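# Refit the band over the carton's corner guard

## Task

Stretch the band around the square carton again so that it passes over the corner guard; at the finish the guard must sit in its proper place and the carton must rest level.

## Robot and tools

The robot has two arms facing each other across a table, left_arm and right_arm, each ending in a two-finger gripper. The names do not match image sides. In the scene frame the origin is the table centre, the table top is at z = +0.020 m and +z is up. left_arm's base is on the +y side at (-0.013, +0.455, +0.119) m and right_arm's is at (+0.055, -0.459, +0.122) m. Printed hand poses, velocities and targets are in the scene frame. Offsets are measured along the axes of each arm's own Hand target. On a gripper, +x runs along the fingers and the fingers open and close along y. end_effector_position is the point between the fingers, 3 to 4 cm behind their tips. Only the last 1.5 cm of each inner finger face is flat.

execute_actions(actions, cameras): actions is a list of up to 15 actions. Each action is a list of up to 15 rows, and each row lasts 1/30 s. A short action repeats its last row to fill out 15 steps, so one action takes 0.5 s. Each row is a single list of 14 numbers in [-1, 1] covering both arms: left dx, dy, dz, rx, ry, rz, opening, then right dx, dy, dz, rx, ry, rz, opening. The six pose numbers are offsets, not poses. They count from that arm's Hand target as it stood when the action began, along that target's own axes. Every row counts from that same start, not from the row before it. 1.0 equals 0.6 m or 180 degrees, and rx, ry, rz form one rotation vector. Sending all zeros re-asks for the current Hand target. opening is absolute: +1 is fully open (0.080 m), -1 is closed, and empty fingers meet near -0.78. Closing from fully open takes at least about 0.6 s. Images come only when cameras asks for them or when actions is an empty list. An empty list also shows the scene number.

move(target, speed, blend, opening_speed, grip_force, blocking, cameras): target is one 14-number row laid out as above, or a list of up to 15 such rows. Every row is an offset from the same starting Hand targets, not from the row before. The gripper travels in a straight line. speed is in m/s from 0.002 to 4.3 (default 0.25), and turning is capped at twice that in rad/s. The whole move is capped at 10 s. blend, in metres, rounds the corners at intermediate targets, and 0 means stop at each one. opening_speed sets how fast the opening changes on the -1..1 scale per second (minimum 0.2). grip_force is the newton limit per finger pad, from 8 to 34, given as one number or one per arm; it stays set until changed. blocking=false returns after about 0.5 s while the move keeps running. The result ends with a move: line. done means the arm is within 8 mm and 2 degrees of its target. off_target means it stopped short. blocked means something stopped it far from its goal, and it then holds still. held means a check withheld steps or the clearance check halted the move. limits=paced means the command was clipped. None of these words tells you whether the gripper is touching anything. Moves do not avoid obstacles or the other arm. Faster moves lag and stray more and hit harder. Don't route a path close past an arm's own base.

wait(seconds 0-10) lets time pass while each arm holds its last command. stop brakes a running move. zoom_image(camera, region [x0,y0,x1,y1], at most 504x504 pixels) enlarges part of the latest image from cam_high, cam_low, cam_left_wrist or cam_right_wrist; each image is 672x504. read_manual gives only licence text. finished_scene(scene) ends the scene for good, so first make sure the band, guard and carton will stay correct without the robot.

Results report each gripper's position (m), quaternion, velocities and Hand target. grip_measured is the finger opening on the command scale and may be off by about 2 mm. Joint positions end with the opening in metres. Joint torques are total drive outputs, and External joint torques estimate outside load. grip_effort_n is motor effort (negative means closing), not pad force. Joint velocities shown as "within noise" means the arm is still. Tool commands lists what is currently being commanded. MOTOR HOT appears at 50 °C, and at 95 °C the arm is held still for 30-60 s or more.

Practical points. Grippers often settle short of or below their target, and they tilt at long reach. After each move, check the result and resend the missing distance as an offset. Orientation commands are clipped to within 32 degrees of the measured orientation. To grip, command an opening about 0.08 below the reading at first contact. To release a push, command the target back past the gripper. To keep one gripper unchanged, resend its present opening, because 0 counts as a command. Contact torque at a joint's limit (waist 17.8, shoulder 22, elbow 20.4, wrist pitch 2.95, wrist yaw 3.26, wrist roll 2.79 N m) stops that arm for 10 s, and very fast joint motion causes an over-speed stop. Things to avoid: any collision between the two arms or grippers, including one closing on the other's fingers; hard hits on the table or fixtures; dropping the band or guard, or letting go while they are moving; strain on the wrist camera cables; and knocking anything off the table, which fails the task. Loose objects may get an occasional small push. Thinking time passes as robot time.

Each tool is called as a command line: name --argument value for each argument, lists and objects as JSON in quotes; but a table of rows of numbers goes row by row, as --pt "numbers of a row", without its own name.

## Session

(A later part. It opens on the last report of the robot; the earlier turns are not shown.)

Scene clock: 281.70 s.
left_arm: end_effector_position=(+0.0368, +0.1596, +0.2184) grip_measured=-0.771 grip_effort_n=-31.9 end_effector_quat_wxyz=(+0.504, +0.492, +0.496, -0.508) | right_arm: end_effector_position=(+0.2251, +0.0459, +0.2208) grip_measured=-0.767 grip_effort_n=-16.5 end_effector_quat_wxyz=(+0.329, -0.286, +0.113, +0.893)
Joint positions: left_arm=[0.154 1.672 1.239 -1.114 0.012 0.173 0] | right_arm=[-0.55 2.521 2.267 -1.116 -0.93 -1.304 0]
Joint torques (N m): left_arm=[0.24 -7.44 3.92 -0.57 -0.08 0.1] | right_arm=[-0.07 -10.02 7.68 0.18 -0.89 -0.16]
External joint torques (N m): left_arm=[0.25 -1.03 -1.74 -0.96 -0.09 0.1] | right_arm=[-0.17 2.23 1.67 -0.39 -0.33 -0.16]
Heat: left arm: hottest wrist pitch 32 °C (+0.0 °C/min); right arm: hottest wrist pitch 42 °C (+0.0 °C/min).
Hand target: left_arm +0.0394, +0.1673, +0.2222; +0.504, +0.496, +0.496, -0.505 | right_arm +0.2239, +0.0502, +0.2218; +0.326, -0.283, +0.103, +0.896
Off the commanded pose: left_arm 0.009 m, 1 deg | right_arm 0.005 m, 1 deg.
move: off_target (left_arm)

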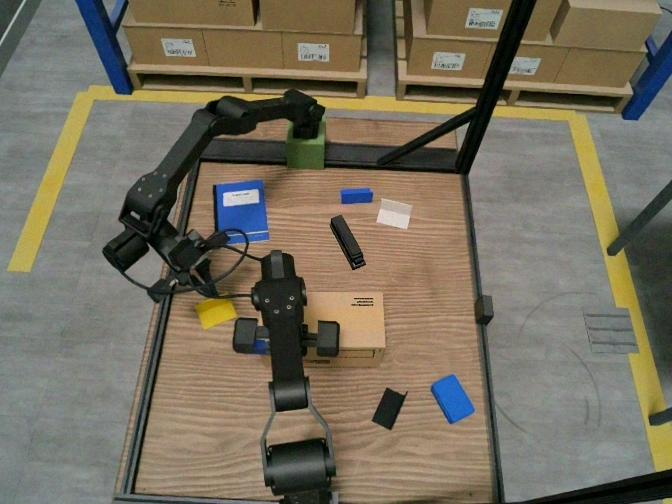

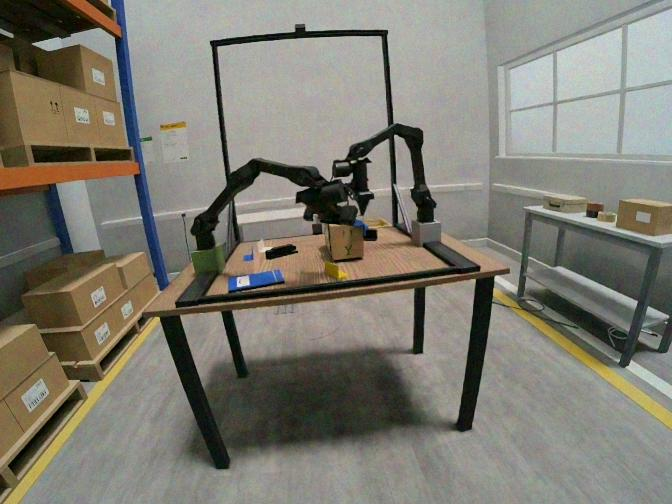

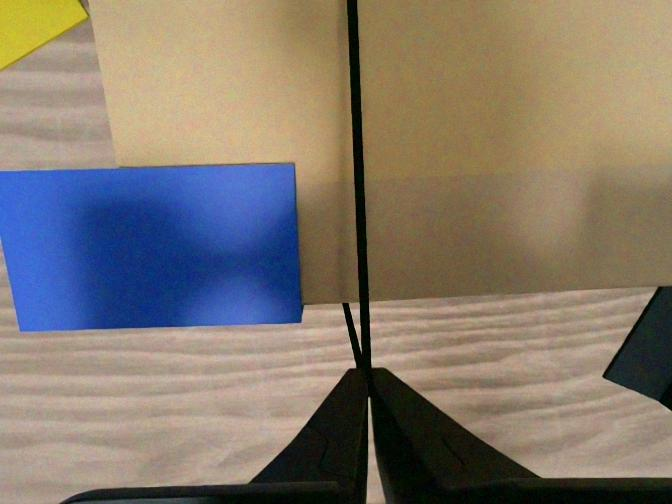

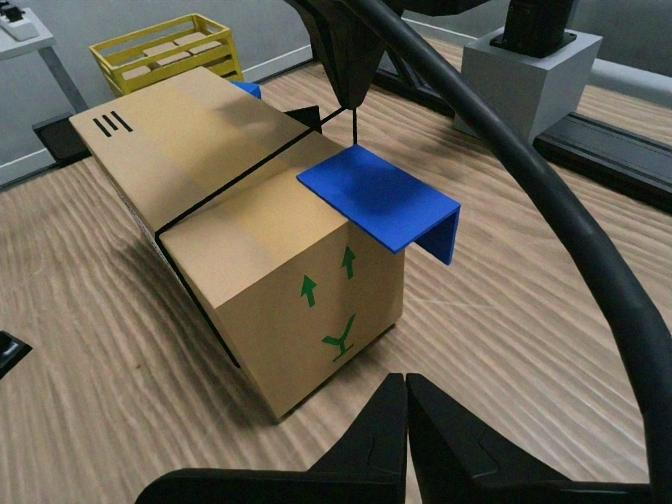

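move --target '[0,0,0,0,0,0,-1,0.087,-0.003,-0.081,0,-0.15,0,-0.77]' --speed 0.12 --cameras '["all"]'

zoom_image --camera "cam_high" --region '[90, 190, 350, 380]'

zoom_image --camera "cam_low" --region '[270, 140, 410, 280]'

Scene clock: 302.57 s.
left_arm: end_effector_position=(+0.0368, +0.1596, +0.2184) grip_measured=-0.771 grip_effort_n=-31.9 end_effector_quat_wxyz=(+0.504, +0.492, +0.496, -0.508) | right_arm: end_effector_position=(+0.2113, +0.0639, +0.1540) grip_measured=-0.767 grip_effort_n=-16.0 end_effector_quat_wxyz=(+0.341, -0.072, +0.022, +0.937)
Joint positions: left_arm=[0.154 1.672 1.239 -1.114 0.012 0.173 0] | right_arm=[-0.56 2.601 1.803 -0.051 -1.368 -0.847 0]
Joint torques (N m): left_arm=[0.31 -7.43 3.85 -0.56 -0.09 0.1] | right_arm=[-0.15 -10.88 3.84 1.8 -0.82 0.1]
External joint torques (N m): left_arm=[0.25 -1.02 -1.78 -0.94 -0.09 0.1] | right_arm=[-0.25 1.32 -1.78 0.8 -0.32 0.1]
Heat: left arm: hottest wrist pitch 32 °C (+0.0 °C/min); right arm: hottest wrist pitch 35 °C (-7.1 °C/min).
Hand target: left_arm +0.0394, +0.1673, +0.2222; +0.504, +0.496, +0.496, -0.505 | right_arm +0.2137, +0.0611, +0.1520; +0.341, -0.066, +0.024, +0.938
Off the commanded pose: left_arm 0.009 m, 1 deg | right_arm 0.004 m, 1 deg.
move: off_target (left_arm)

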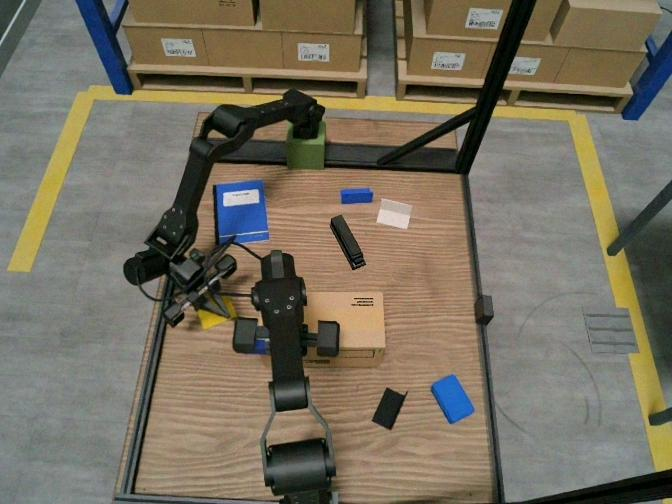

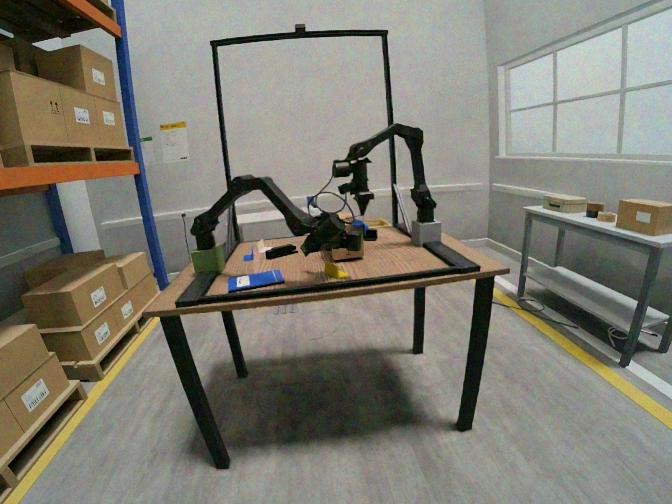

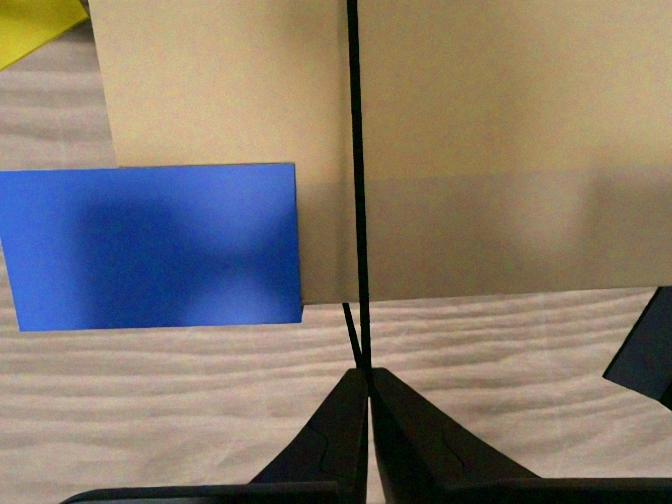

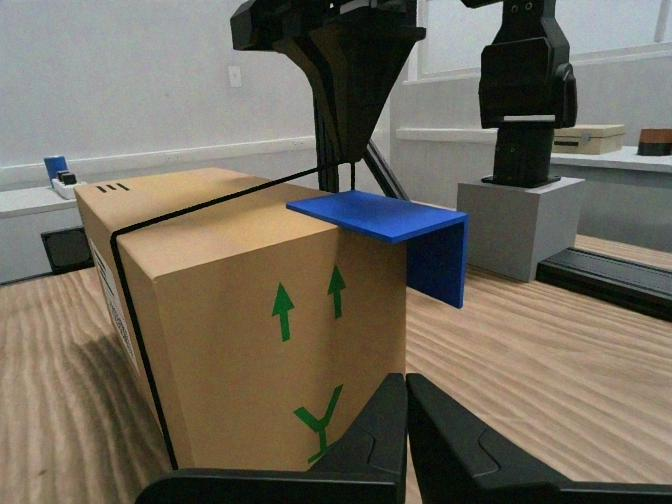

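Scaled by 1.938.

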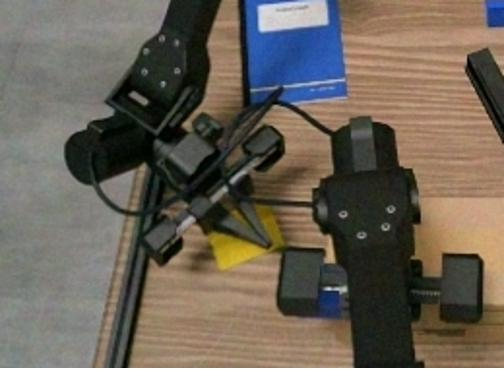

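Scaled by 3.600.

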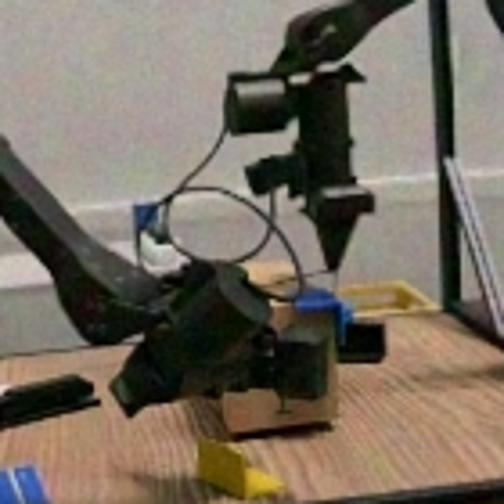

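move --target '[0,0,0,0,0,0,-1,0.048,-0.0575,0.0067,0,0,0,-0.77]' --speed 0.06 --cameras '["all"]'

zoom_image --camera "cam_high" --region '[90, 190, 350, 380]'

zoom_image --camera "cam_low" --region '[270, 140, 410, 280]'

Scene clock: 326.43 s.
left_arm: end_effector_position=(+0.0368, +0.1596, +0.2184) grip_measured=-0.771 grip_effort_n=-31.9 end_effector_quat_wxyz=(+0.504, +0.492, +0.496, -0.508) | right_arm: end_effector_position=(+0.2149, +0.1022, +0.1532) grip_measured=-0.767 grip_effort_n=-16.0 end_effector_quat_wxyz=(+0.343, -0.066, +0.028, +0.937)
Joint positions: left_arm=[0.154 1.672 1.239 -1.114 0.012 0.173 0] | right_arm=[-0.528 2.728 2.025 -0.002 -1.349 -0.686 0]
Joint torques (N m): left_arm=[0.31 -7.48 3.8 -0.55 -0.08 0.12] | right_arm=[0.06 -10.49 7.58 1.58 -0.28 0.11]
External joint torques (N m): left_arm=[0.31 -1.06 -1.83 -0.92 -0.09 0.12] | right_arm=[0.06 2.64 1.56 0.48 0.14 0.11]
Heat: left arm: hottest wrist pitch 32 °C (-1.0 °C/min); right arm: hottest shoulder 39 °C (+16.2 °C/min).
Hand target: left_arm +0.0394, +0.1673, +0.2222; +0.504, +0.496, +0.496, -0.505 | right_arm +0.2135, +0.1062, +0.1520; +0.341, -0.066, +0.024, +0.938
Off the commanded pose: left_arm 0.009 m, 1 deg | right_arm 0.004 m, 1 deg.
move: off_target (left_arm)

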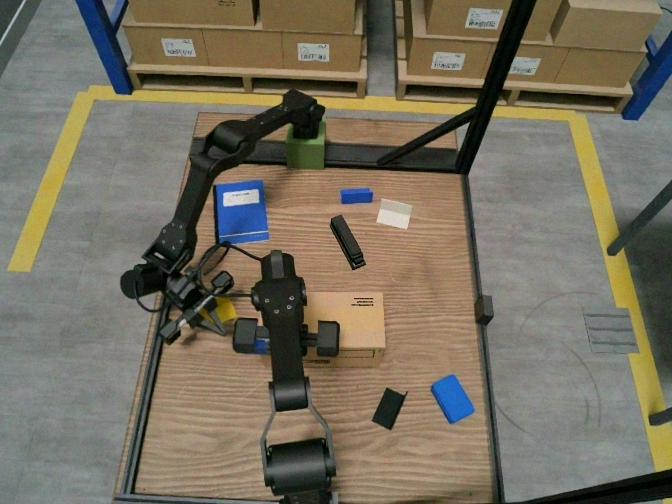

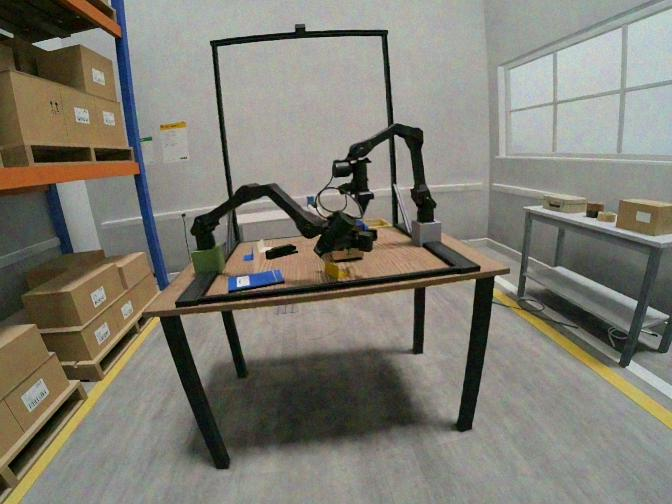

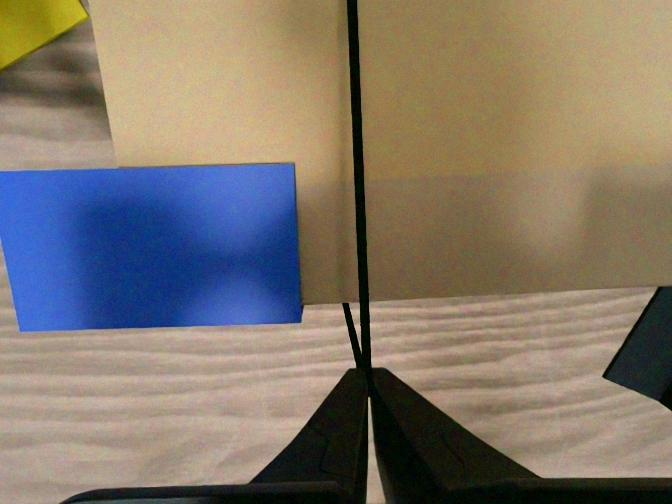

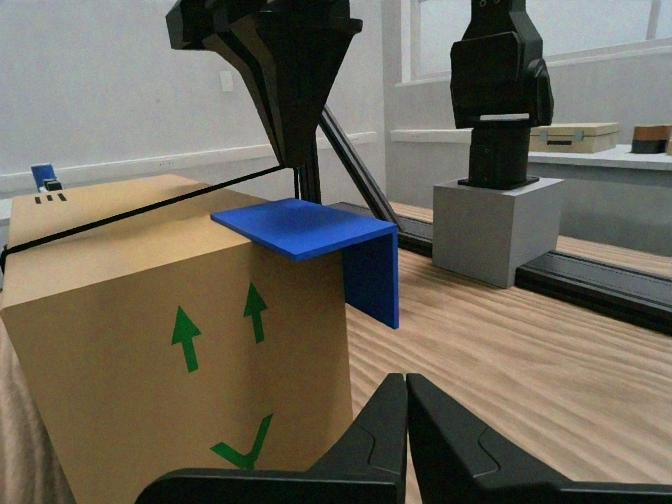

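Scaled by 1.938.

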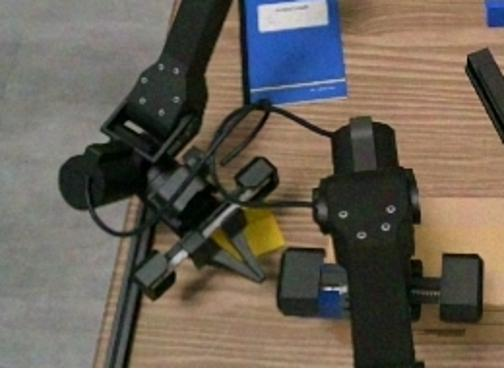

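Scaled by 3.600.

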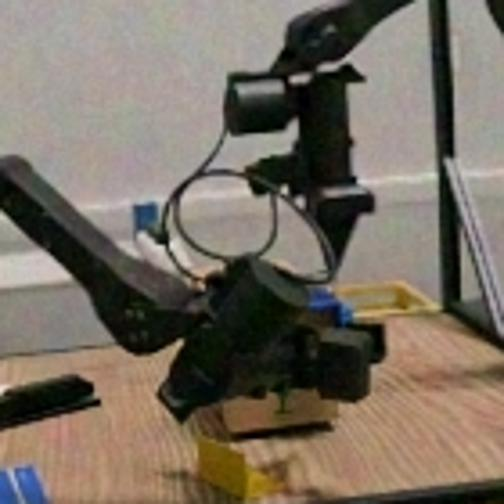

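move --target '[0,0,0,0,0,0,-1,0.061,0.0157,0.034,0,0,0,-0.77]' --speed 0.05 --cameras '["cam_high","cam_left_wrist","cam_right_wrist"]'

zoom_image --camera "cam_high" --region '[90, 190, 350, 380]'

Scene clock: 339.67 s.
left_arm: end_effector_position=(+0.0368, +0.1596, +0.2197) grip_measured=-0.771 grip_effort_n=-31.9 end_effector_quat_wxyz=(+0.506, +0.491, +0.494, -0.509) | right_arm: end_effector_position=(+0.1848, +0.1209, +0.1521) grip_measured=-0.767 grip_effort_n=-16.0 end_effector_quat_wxyz=(+0.346, -0.066, +0.038, +0.935)
Joint positions: left_arm=[0.154 1.668 1.239 -1.114 0.012 0.173 0] | right_arm=[-0.462 2.728 1.99 0.174 -1.289 -0.52 0]
Joint torques (N m): left_arm=[0.39 -7.06 3.88 -0.56 -0.1 0.12] | right_arm=[1 -14.99 4.3 2.16 -0.19 0.13]
External joint torques (N m): left_arm=[0.4 -0.67 -1.76 -0.94 -0.11 0.12] | right_arm=[1 -2.01 -1.66 0.97 0.15 0.13]
Heat: left arm: hottest wrist pitch 32 °C (+0.0 °C/min); right arm: hottest shoulder 43 °C (+20.1 °C/min).
Hand target: left_arm +0.0394, +0.1673, +0.2222; +0.504, +0.496, +0.496, -0.505 | right_arm +0.1775, +0.1241, +0.1671; +0.341, -0.066, +0.024, +0.938
Off the commanded pose: left_arm 0.009 m, 1 deg | right_arm 0.017 m, 2 deg.
move: off_target (left_arm, right_arm)
Images, in order (width x height): cam_high 672x504, cam_left_wrist 672x504, cam_right_wrist 672x504.

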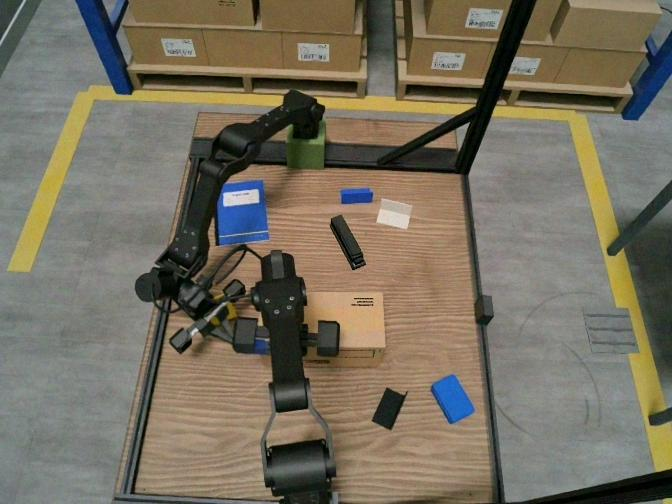

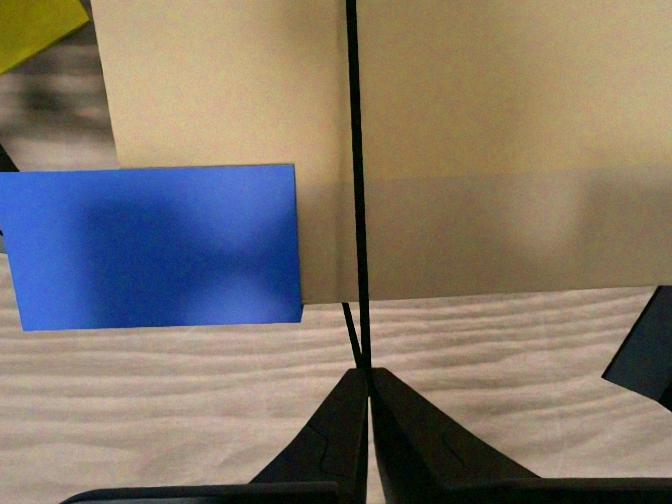

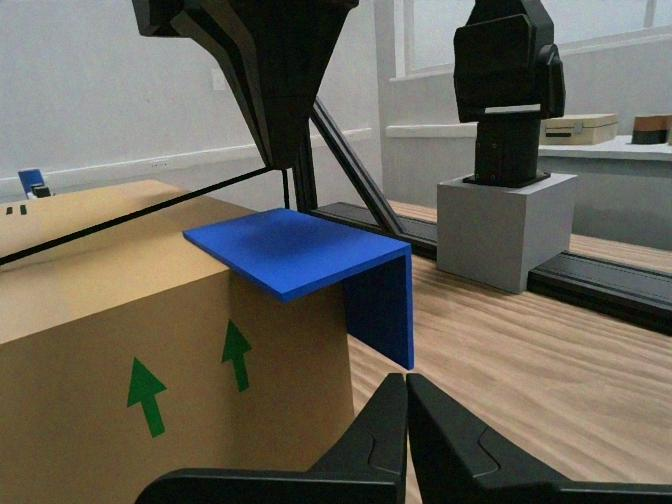

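Scaled by 1.938.

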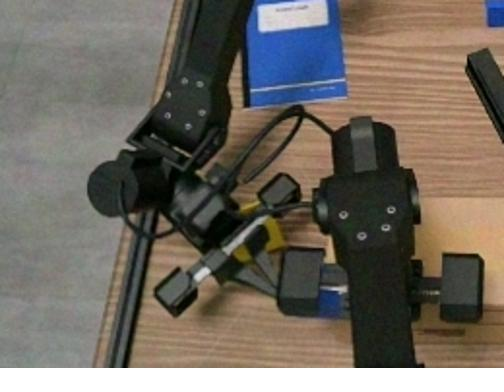

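move --target '[0,0,0,0,0,0,-1,-0.0028,0,0.02,0,0,0,-0.77]' --speed 0.05 --cameras '["cam_right_wrist"]'

Scene clock: 345.87 s.
left_arm: end_effector_position=(+0.0368, +0.1596, +0.2197) grip_measured=-0.771 grip_effort_n=-31.9 end_effector_quat_wxyz=(+0.506, +0.491, +0.494, -0.509) | right_arm: end_effector_position=(+0.1853, +0.1218, +0.1626) grip_measured=-0.767 grip_effort_n=-16.0 end_effector_quat_wxyz=(+0.346, -0.066, +0.032, +0.935)
Joint positions: left_arm=[0.154 1.668 1.239 -1.114 0.012 0.173 0] | right_arm=[-0.462 2.708 1.99 0.168 -1.289 -0.517 0]
Joint torques (N m): left_arm=[0.29 -6.96 3.88 -0.57 -0.1 0.11] | right_arm=[0.89 -15.43 4.41 0.82 -0.18 0.12]
External joint torques (N m): left_arm=[0.28 -0.64 -1.77 -0.97 -0.11 0.11] | right_arm=[1 -2.43 -1.63 -0.38 0.15 0.12]
Heat: left arm: hottest wrist pitch 32 °C (+0.0 °C/min); right arm: hottest shoulder 48 °C (+22.0 °C/min). Heating fast: the right arm's shoulder motor: a push or a pull is the cause, and it goes on while you think. Ease it with your next call, before anything else.
Hand target: left_arm +0.0394, +0.1673, +0.2222; +0.504, +0.496, +0.496, -0.505 | right_arm +0.1775, +0.1241, +0.1792; +0.341, -0.066, +0.024, +0.938
Off the commanded pose: left_arm 0.009 m, 1 deg | right_arm 0.018 m, 1 deg.
move: off_target (left_arm, right_arm)
Images, in order (width x height): cam_right_wrist 672x504.

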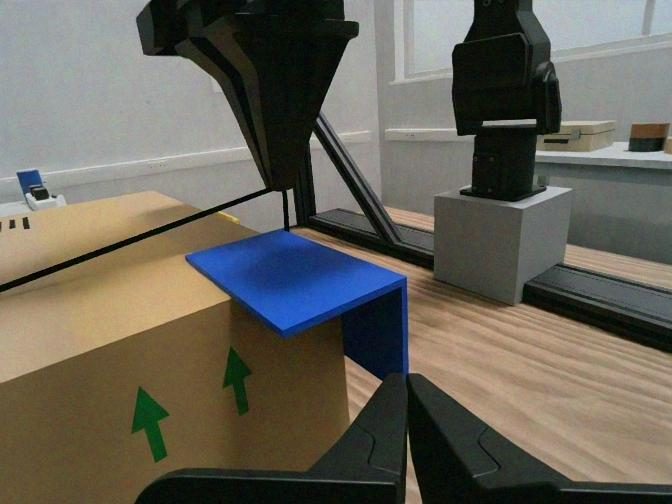

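move --target '[0,0,0,0,0,0,-1,0.031,0.027,0.011,0,0,0,-0.77]' --speed 0.05 --cameras '["cam_right_wrist","cam_left_wrist"]'

Scene clock: 352.57 s.
left_arm: end_effector_position=(+0.0368, +0.1595, +0.2201) grip_measured=-0.771 grip_effort_n=-31.9 end_effector_quat_wxyz=(+0.506, +0.491, +0.494, -0.509) | right_arm: end_effector_position=(+0.1611, +0.1205, +0.1622) grip_measured=-0.767 grip_effort_n=-16.0 end_effector_quat_wxyz=(+0.346, -0.066, +0.043, +0.935)
Joint positions: left_arm=[0.154 1.666 1.239 -1.114 0.012 0.173 0] | right_arm=[-0.422 2.66 1.884 0.266 -1.252 -0.453 0]
Joint torques (N m): left_arm=[0.4 -6.86 3.85 -0.57 -0.09 0.11] | right_arm=[1.15 -15.59 4.35 2.25 -0.16 0.17]
External joint torques (N m): left_arm=[0.41 -0.46 -1.85 -0.98 -0.1 0.11] | right_arm=[1.15 -2.77 -1.62 1 0.15 0.17]
Heat: left arm: hottest wrist pitch 32 °C (+0.0 °C/min); right arm: hottest shoulder 51 °C (+21.2 °C/min). Heating fast: the right arm's shoulder motor: a push or a pull is the cause, and it goes on while you think. Ease it with your next call, before anything else.
Hand target: left_arm +0.0394, +0.1673, +0.2222; +0.504, +0.496, +0.496, -0.505 | right_arm +0.1523, +0.1241, +0.1832; +0.341, -0.066, +0.024, +0.938
Off the commanded pose: left_arm 0.008 m, 1 deg | right_arm 0.023 m, 2 deg.
MOTOR HOT: joint 2 (shoulder) of the right arm reports 51 °C; the controller stops that arm at 95 °C. To cool a motor, set the load down, stop pushing, or move to a pose that needs little force.
move: off_target (right_arm)
Images, in order (width x height): cam_left_wrist 672x504, cam_right_wrist 672x504.

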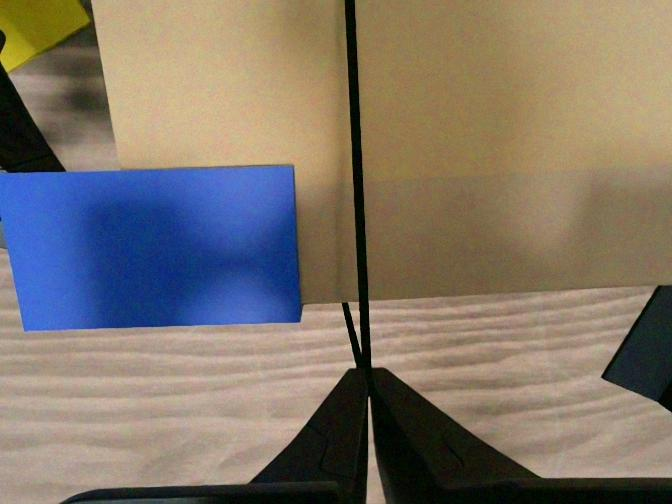

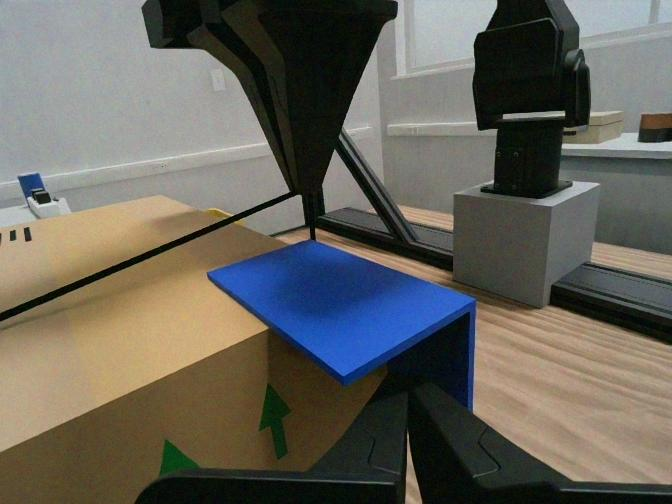

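move --pt "0 0 0 0 0 0 -1 -0.06 0 -0.012 0 0 0 -0.77" --pt "0 0 0 0 0 0 -1 -0.06 0 0.012 0 0 0 -0.77" --speed 0.06 --cameras '["cam_right_wrist","cam_left_wrist"]'

Scene clock: 360.93 s.
left_arm: end_effector_position=(+0.0368, +0.1595, +0.2201) grip_measured=-0.771 grip_effort_n=-31.9 end_effector_quat_wxyz=(+0.506, +0.491, +0.494, -0.509) | right_arm: end_effector_position=(+0.1881, +0.0997, +0.1785) grip_measured=-0.767 grip_effort_n=-16.5 end_effector_quat_wxyz=(+0.350, -0.067, +0.035, +0.934)
Joint positions: left_arm=[0.154 1.666 1.239 -1.114 0.012 0.173 0] | right_arm=[-0.485 2.594 1.842 0.16 -1.298 -0.555 0]
Joint torques (N m): left_arm=[0.43 -6.86 3.77 -0.56 -0.11 0.09] | right_arm=[1.13 -14.68 4.91 0.78 -0.5 0.07]
External joint torques (N m): left_arm=[0.43 -0.42 -1.92 -0.95 -0.12 0.09] | right_arm=[1.12 -2.18 -1.02 -0.4 -0.14 0.07]
Heat: left arm: hottest wrist pitch 32 °C (+0.0 °C/min); right arm: hottest shoulder 54 °C (+21.0 °C/min). Fold the right arm in close to its base, or ease its load, before you think long.
Hand target: left_arm +0.0394, +0.1673, +0.2222; +0.504, +0.496, +0.496, -0.505 | right_arm +0.1788, +0.1019, +0.1953; +0.341, -0.066, +0.024, +0.938
Off the commanded pose: left_arm 0.008 m, 1 deg | right_arm 0.019 m, 2 deg.
MOTOR HOT: still on. Joint 2 (shoulder) of the right arm reports 54 °C.
move: off_target (right_arm)
Images, in order (width x height): cam_left_wrist 672x504, cam_right_wrist 672x504.

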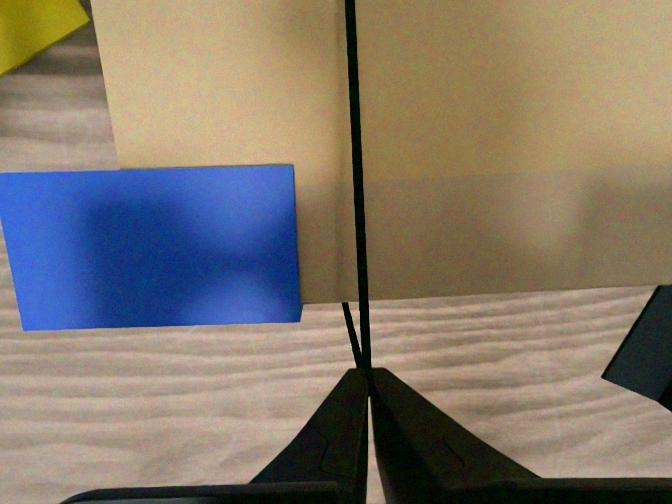

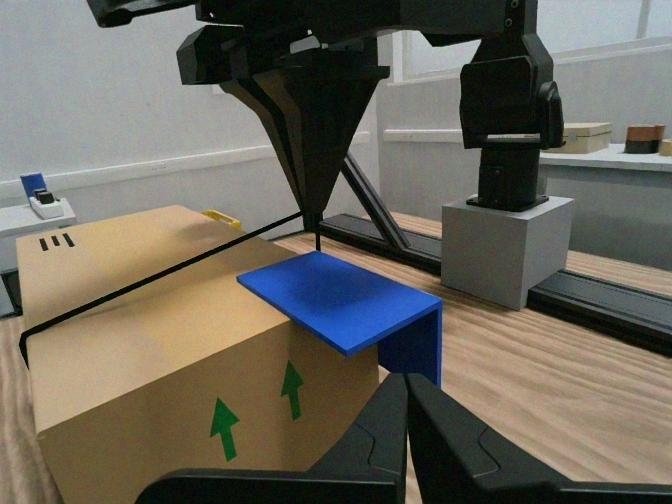

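move --target '[0,0,0,0,0,0,-1,0.0575,0.008,-0.004,0,0,0,-0.77]' --speed 0.05 --cameras '["cam_right_wrist","cam_left_wrist"]'

Scene clock: 366.53 s.
left_arm: end_effector_position=(+0.0368, +0.1595, +0.2201) grip_measured=-0.771 grip_effort_n=-31.9 end_effector_quat_wxyz=(+0.506, +0.491, +0.494, -0.509) | right_arm: end_effector_position=(+0.1607, +0.1173, +0.1862) grip_measured=-0.767 grip_effort_n=-16.0 end_effector_quat_wxyz=(+0.349, -0.067, +0.027, +0.934)
Joint positions: left_arm=[0.154 1.666 1.239 -1.114 0.012 0.173 0] | right_arm=[-0.424 2.594 1.842 0.277 -1.25 -0.45 0]
Joint torques (N m): left_arm=[0.41 -6.85 3.9 -0.55 -0.09 0.11] | right_arm=[1.4 -11.9 4.79 2.22 -0.1 0.17]
External joint torques (N m): left_arm=[0.42 -0.41 -1.8 -0.94 -0.1 0.1] | right_arm=[1.51 0.73 -1.26 0.96 0.18 0.17]
Heat: left arm: hottest wrist pitch 32 °C (+0.0 °C/min); right arm: hottest shoulder 56 °C (+21.2 °C/min). Fold the right arm in close to its base, or ease its load, before you think long.
Hand target: left_arm +0.0394, +0.1673, +0.2222; +0.504, +0.496, +0.496, -0.505 | right_arm +0.1498, +0.1199, +0.1881; +0.341, -0.066, +0.024, +0.938
Off the commanded pose: left_arm 0.008 m, 1 deg | right_arm 0.011 m, 1 deg.
MOTOR HOT: still on. Joint 2 (shoulder) of the right arm reports 56 °C.
move: off_target (right_arm)
Images, in order (width x height): cam_left_wrist 672x504, cam_right_wrist 672x504.

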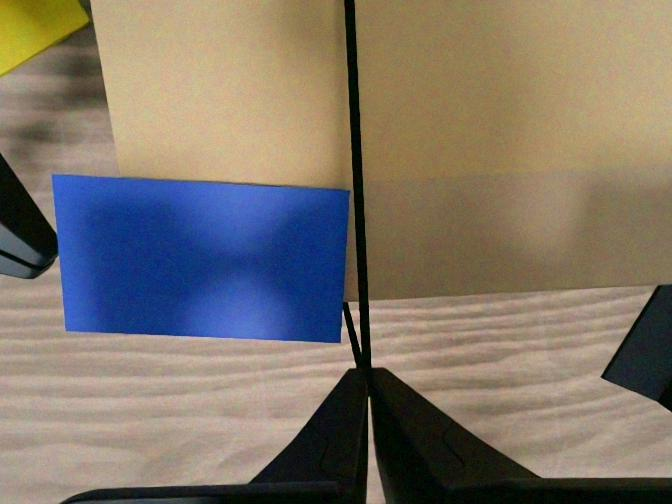

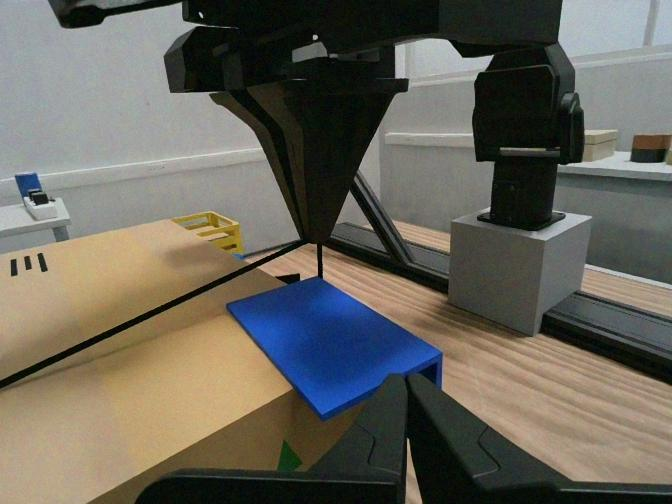

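move --pt "0 0 0 0 0 0 -1 -0.019 -0.016 -0.003 0 0 0 -0.77" --pt "0 0 0 0 0 0 -1 -0.004 -0.033 -0.0105 0 0 0 -0.77" --pt "0 0 0 0 0 0 -1 0.038 0.003 -0.005 0 0 0 -0.77" --speed 0.05 --blend 0.004 --cameras '["cam_right_wrist","cam_left_wrist"]'

Scene clock: 377.13 s.
left_arm: end_effector_position=(+0.0364, +0.1595, +0.2201) grip_measured=-0.771 grip_effort_n=-31.9 end_effector_quat_wxyz=(+0.506, +0.491, +0.494, -0.509) | right_arm: end_effector_position=(+0.1441, +0.1296, +0.1666) grip_measured=-0.767 grip_effort_n=-16.5 end_effector_quat_wxyz=(+0.349, -0.067, +0.038, +0.934)
Joint positions: left_arm=[0.153 1.666 1.239 -1.114 0.012 0.173 0] | right_arm=[-0.385 2.654 1.873 0.332 -1.214 -0.399 0]
Joint torques (N m): left_arm=[0.43 -6.74 3.8 -0.55 -0.08 0.11] | right_arm=[1.71 -14.57 4.45 2.36 -0.14 0.16]
External joint torques (N m): left_arm=[0.43 -0.36 -1.86 -0.94 -0.09 0.11] | right_arm=[1.71 -1.81 -1.52 1.08 0.13 0.16]
Heat: left arm: hottest wrist pitch 32 °C (+0.0 °C/min); right arm: hottest shoulder 54 °C (+16.2 °C/min). Fold the right arm in close to its base, or ease its load, before you think long.
Hand target: left_arm +0.0394, +0.1673, +0.2222; +0.504, +0.496, +0.496, -0.505 | right_arm +0.1317, +0.1328, +0.1820; +0.341, -0.066, +0.024, +0.938
Off the commanded pose: left_arm 0.009 m, 1 deg | right_arm 0.020 m, 2 deg.
MOTOR HOT: still on. Joint 2 (shoulder) of the right arm reports 54 °C.
move: off_target (left_arm, right_arm); blend cut to 0 m at target 1
Images, in order (width x height): cam_left_wrist 672x504, cam_right_wrist 672x504.

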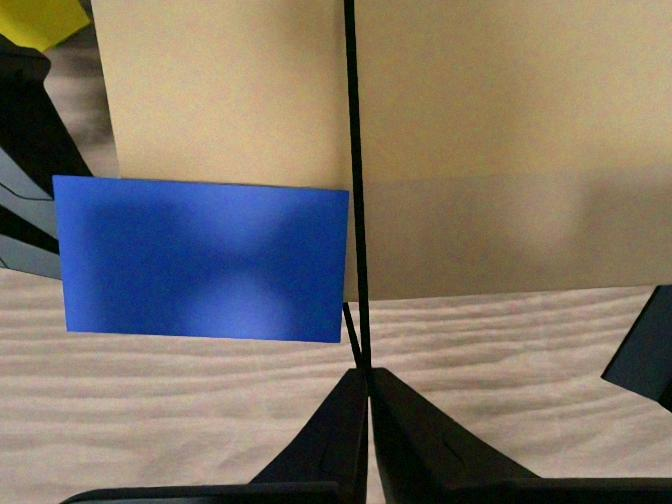

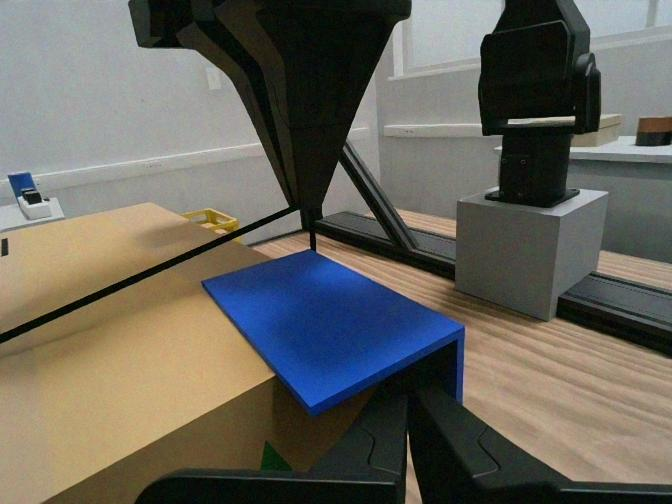

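move --pt "0 0 0 0 0 0 -1 -0.062 0 0 0 0 0 -0.77" --pt "0 0 0 0 0 0 -1 -0.066 0 0.034 0 0 0 -0.77" --pt "0 0 0 0 0 0 -1 -0.025 -0.0205 0.012 0 0 0 -0.77" --speed 0.06 --blend '[0,0.004,0]' --cameras '["cam_right_wrist","cam_left_wrist"]'

Scene clock: 387.27 s.
left_arm: end_effector_position=(+0.0363, +0.1599, +0.2197) grip_measured=-0.771 grip_effort_n=-31.9 end_effector_quat_wxyz=(+0.505, +0.491, +0.494, -0.509) | right_arm: end_effector_position=(+0.1604, +0.1265, +0.1861) grip_measured=-0.767 grip_effort_n=-16.5 end_effector_quat_wxyz=(+0.349, -0.066, +0.035, +0.934)
Joint positions: left_arm=[0.153 1.666 1.237 -1.114 0.012 0.173 0] | right_arm=[-0.416 2.627 1.91 0.24 -1.243 -0.436 0]
Joint torques (N m): left_arm=[0.44 -6.67 3.93 -0.56 -0.09 0.11] | right_arm=[1.55 -10.96 8 2 -0.12 0.15]
External joint torques (N m): left_arm=[0.47 -0.27 -1.74 -0.95 -0.11 0.11] | right_arm=[1.55 1.81 1.92 0.75 0.17 0.15]
Heat: left arm: hottest wrist pitch 31 °C (-1.0 °C/min); right arm: hottest shoulder 56 °C (+16.2 °C/min). Fold the right arm in close to its base, or ease its load, before you think long.
Hand target: left_arm +0.0394, +0.1673, +0.2222; +0.504, +0.496, +0.496, -0.505 | right_arm +0.1502, +0.1333, +0.1912; +0.341, -0.066, +0.024, +0.938
Off the commanded pose: left_arm 0.008 m, 1 deg | right_arm 0.013 m, 2 deg.
MOTOR HOT: still on. Joint 2 (shoulder) of the right arm reports 56 °C.
move: off_target (right_arm)
Images, in order (width x height): cam_left_wrist 672x504, cam_right_wrist 672x504.

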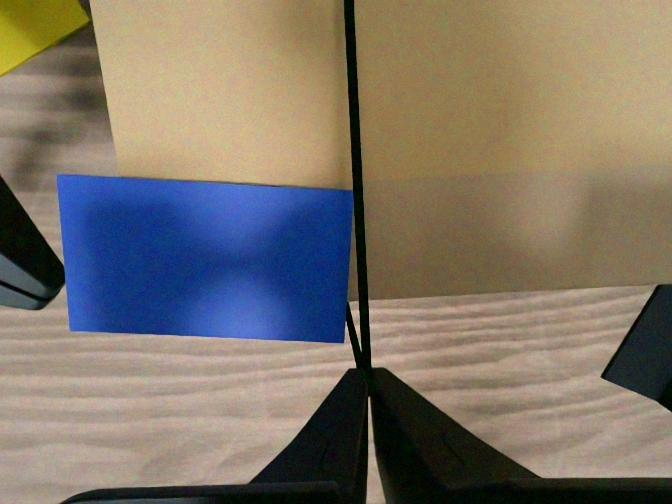

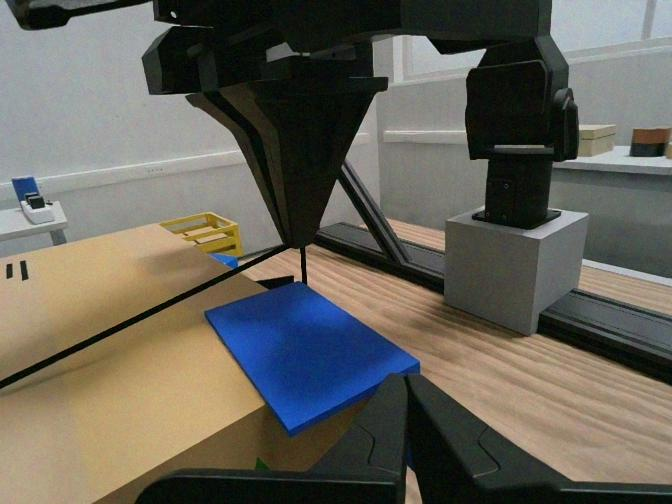

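move --target '[0,0,0,0,0,0,-1,0.025,0.0215,0.006,0,0,0,-0.77]' --speed 0.05 --cameras '["cam_right_wrist","cam_left_wrist"]'

Scene clock: 391.23 s.
left_arm: end_effector_position=(+0.0363, +0.1599, +0.2197) grip_measured=-0.771 grip_effort_n=-31.9 end_effector_quat_wxyz=(+0.505, +0.491, +0.494, -0.509) | right_arm: end_effector_position=(+0.1428, +0.1308, +0.1801) grip_measured=-0.767 grip_effort_n=-16.5 end_effector_quat_wxyz=(+0.349, -0.067, +0.036, +0.934)
Joint positions: left_arm=[0.153 1.666 1.237 -1.114 0.012 0.173 0] | right_arm=[-0.382 2.627 1.875 0.312 -1.21 -0.394 0]
Joint torques (N m): left_arm=[0.5 -6.76 3.87 -0.56 -0.08 0.11] | right_arm=[1.64 -13.99 4.45 2.32 -0.09 0.16]
External joint torques (N m): left_arm=[0.48 -0.38 -1.77 -0.94 -0.09 0.11] | right_arm=[1.63 -1.26 -1.58 1.03 0.18 0.16]
Heat: left arm: hottest wrist pitch 31 °C (-1.0 °C/min); right arm: hottest shoulder 54 °C (+13.2 °C/min). Fold the right arm in close to its base, or ease its load, before you think long.
Hand target: left_arm +0.0394, +0.1673, +0.2222; +0.504, +0.496, +0.496, -0.505 | right_arm +0.1302, +0.1333, +0.1927; +0.341, -0.066, +0.024, +0.938
Off the commanded pose: left_arm 0.008 m, 1 deg | right_arm 0.018 m, 2 deg.
MOTOR HOT: still on. Joint 2 (shoulder) of the right arm reports 54 °C.
move: off_target (right_arm)
Images, in order (width x height): cam_left_wrist 672x504, cam_right_wrist 672x504.

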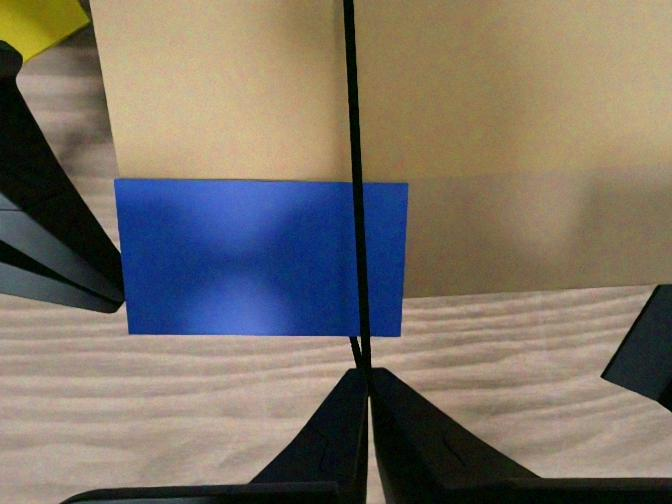

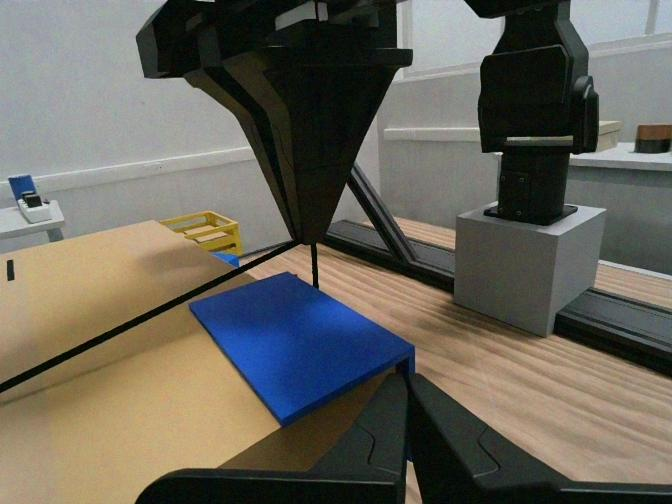

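move --target '[0,0,0,0,0,0,-1,0.009,0.0077,0.003,0,0,0,-0.77]' --speed 0.04 --cameras '["cam_left_wrist","cam_right_wrist"]'

Scene clock: 400.00 s.
left_arm: end_effector_position=(+0.0363, +0.1599, +0.2197) grip_measured=-0.771 grip_effort_n=-31.9 end_effector_quat_wxyz=(+0.505, +0.491, +0.494, -0.509) | right_arm: end_effector_position=(+0.1398, +0.1293, +0.1755) grip_measured=-0.767 grip_effort_n=-16.0 end_effector_quat_wxyz=(+0.351, -0.066, +0.042, +0.933)
Joint positions: left_arm=[0.153 1.666 1.237 -1.114 0.012 0.173 0] | right_arm=[-0.378 2.625 1.852 0.335 -1.203 -0.379 0]
Joint torques (N m): left_arm=[0.45 -6.75 3.93 -0.54 -0.12 0.1] | right_arm=[2.39 -15.16 4.37 2.37 0 0.11]
External joint torques (N m): left_arm=[0.46 -0.33 -1.79 -0.95 -0.13 0.1] | right_arm=[2.29 -2.34 -1.68 1.07 0.27 0.11]
Heat: left arm: hottest wrist pitch 31 °C (-1.0 °C/min); right arm: hottest shoulder 53 °C (+10.0 °C/min). Fold the right arm in close to its base, or ease its load, before you think long.
Hand target: left_arm +0.0394, +0.1673, +0.2222; +0.504, +0.496, +0.496, -0.505 | right_arm +0.1229, +0.1333, +0.1937; +0.341, -0.066, +0.024, +0.938
Off the commanded pose: left_arm 0.008 m, 1 deg | right_arm 0.025 m, 2 deg.
MOTOR HOT: still on. Joint 2 (shoulder) of the right arm reports 53 °C.
move: off_target (right_arm)
Images, in order (width x height): cam_left_wrist 672x504, cam_right_wrist 672x504.

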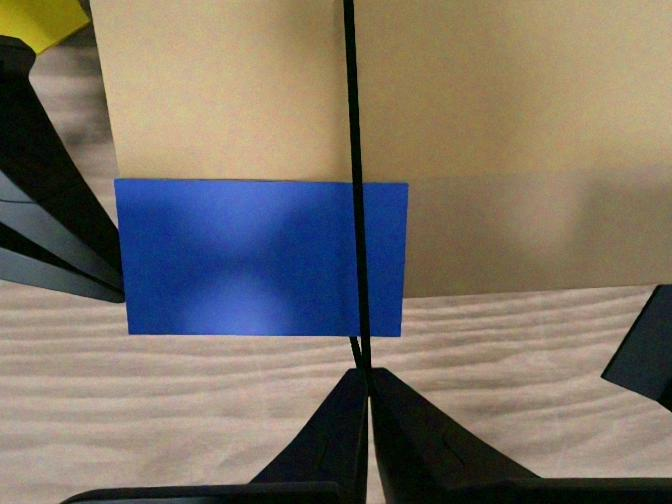

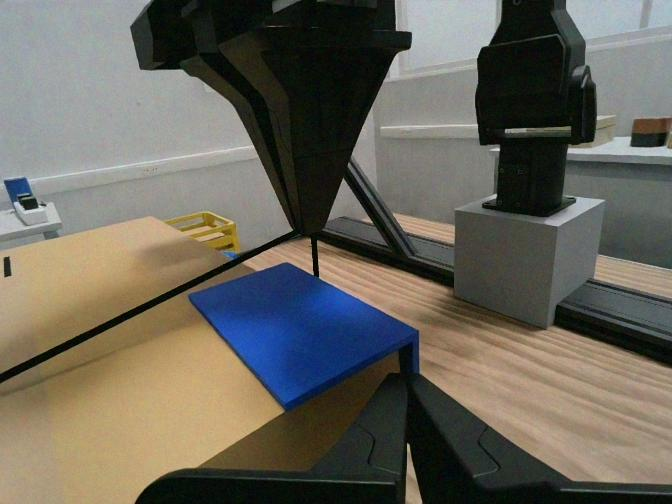

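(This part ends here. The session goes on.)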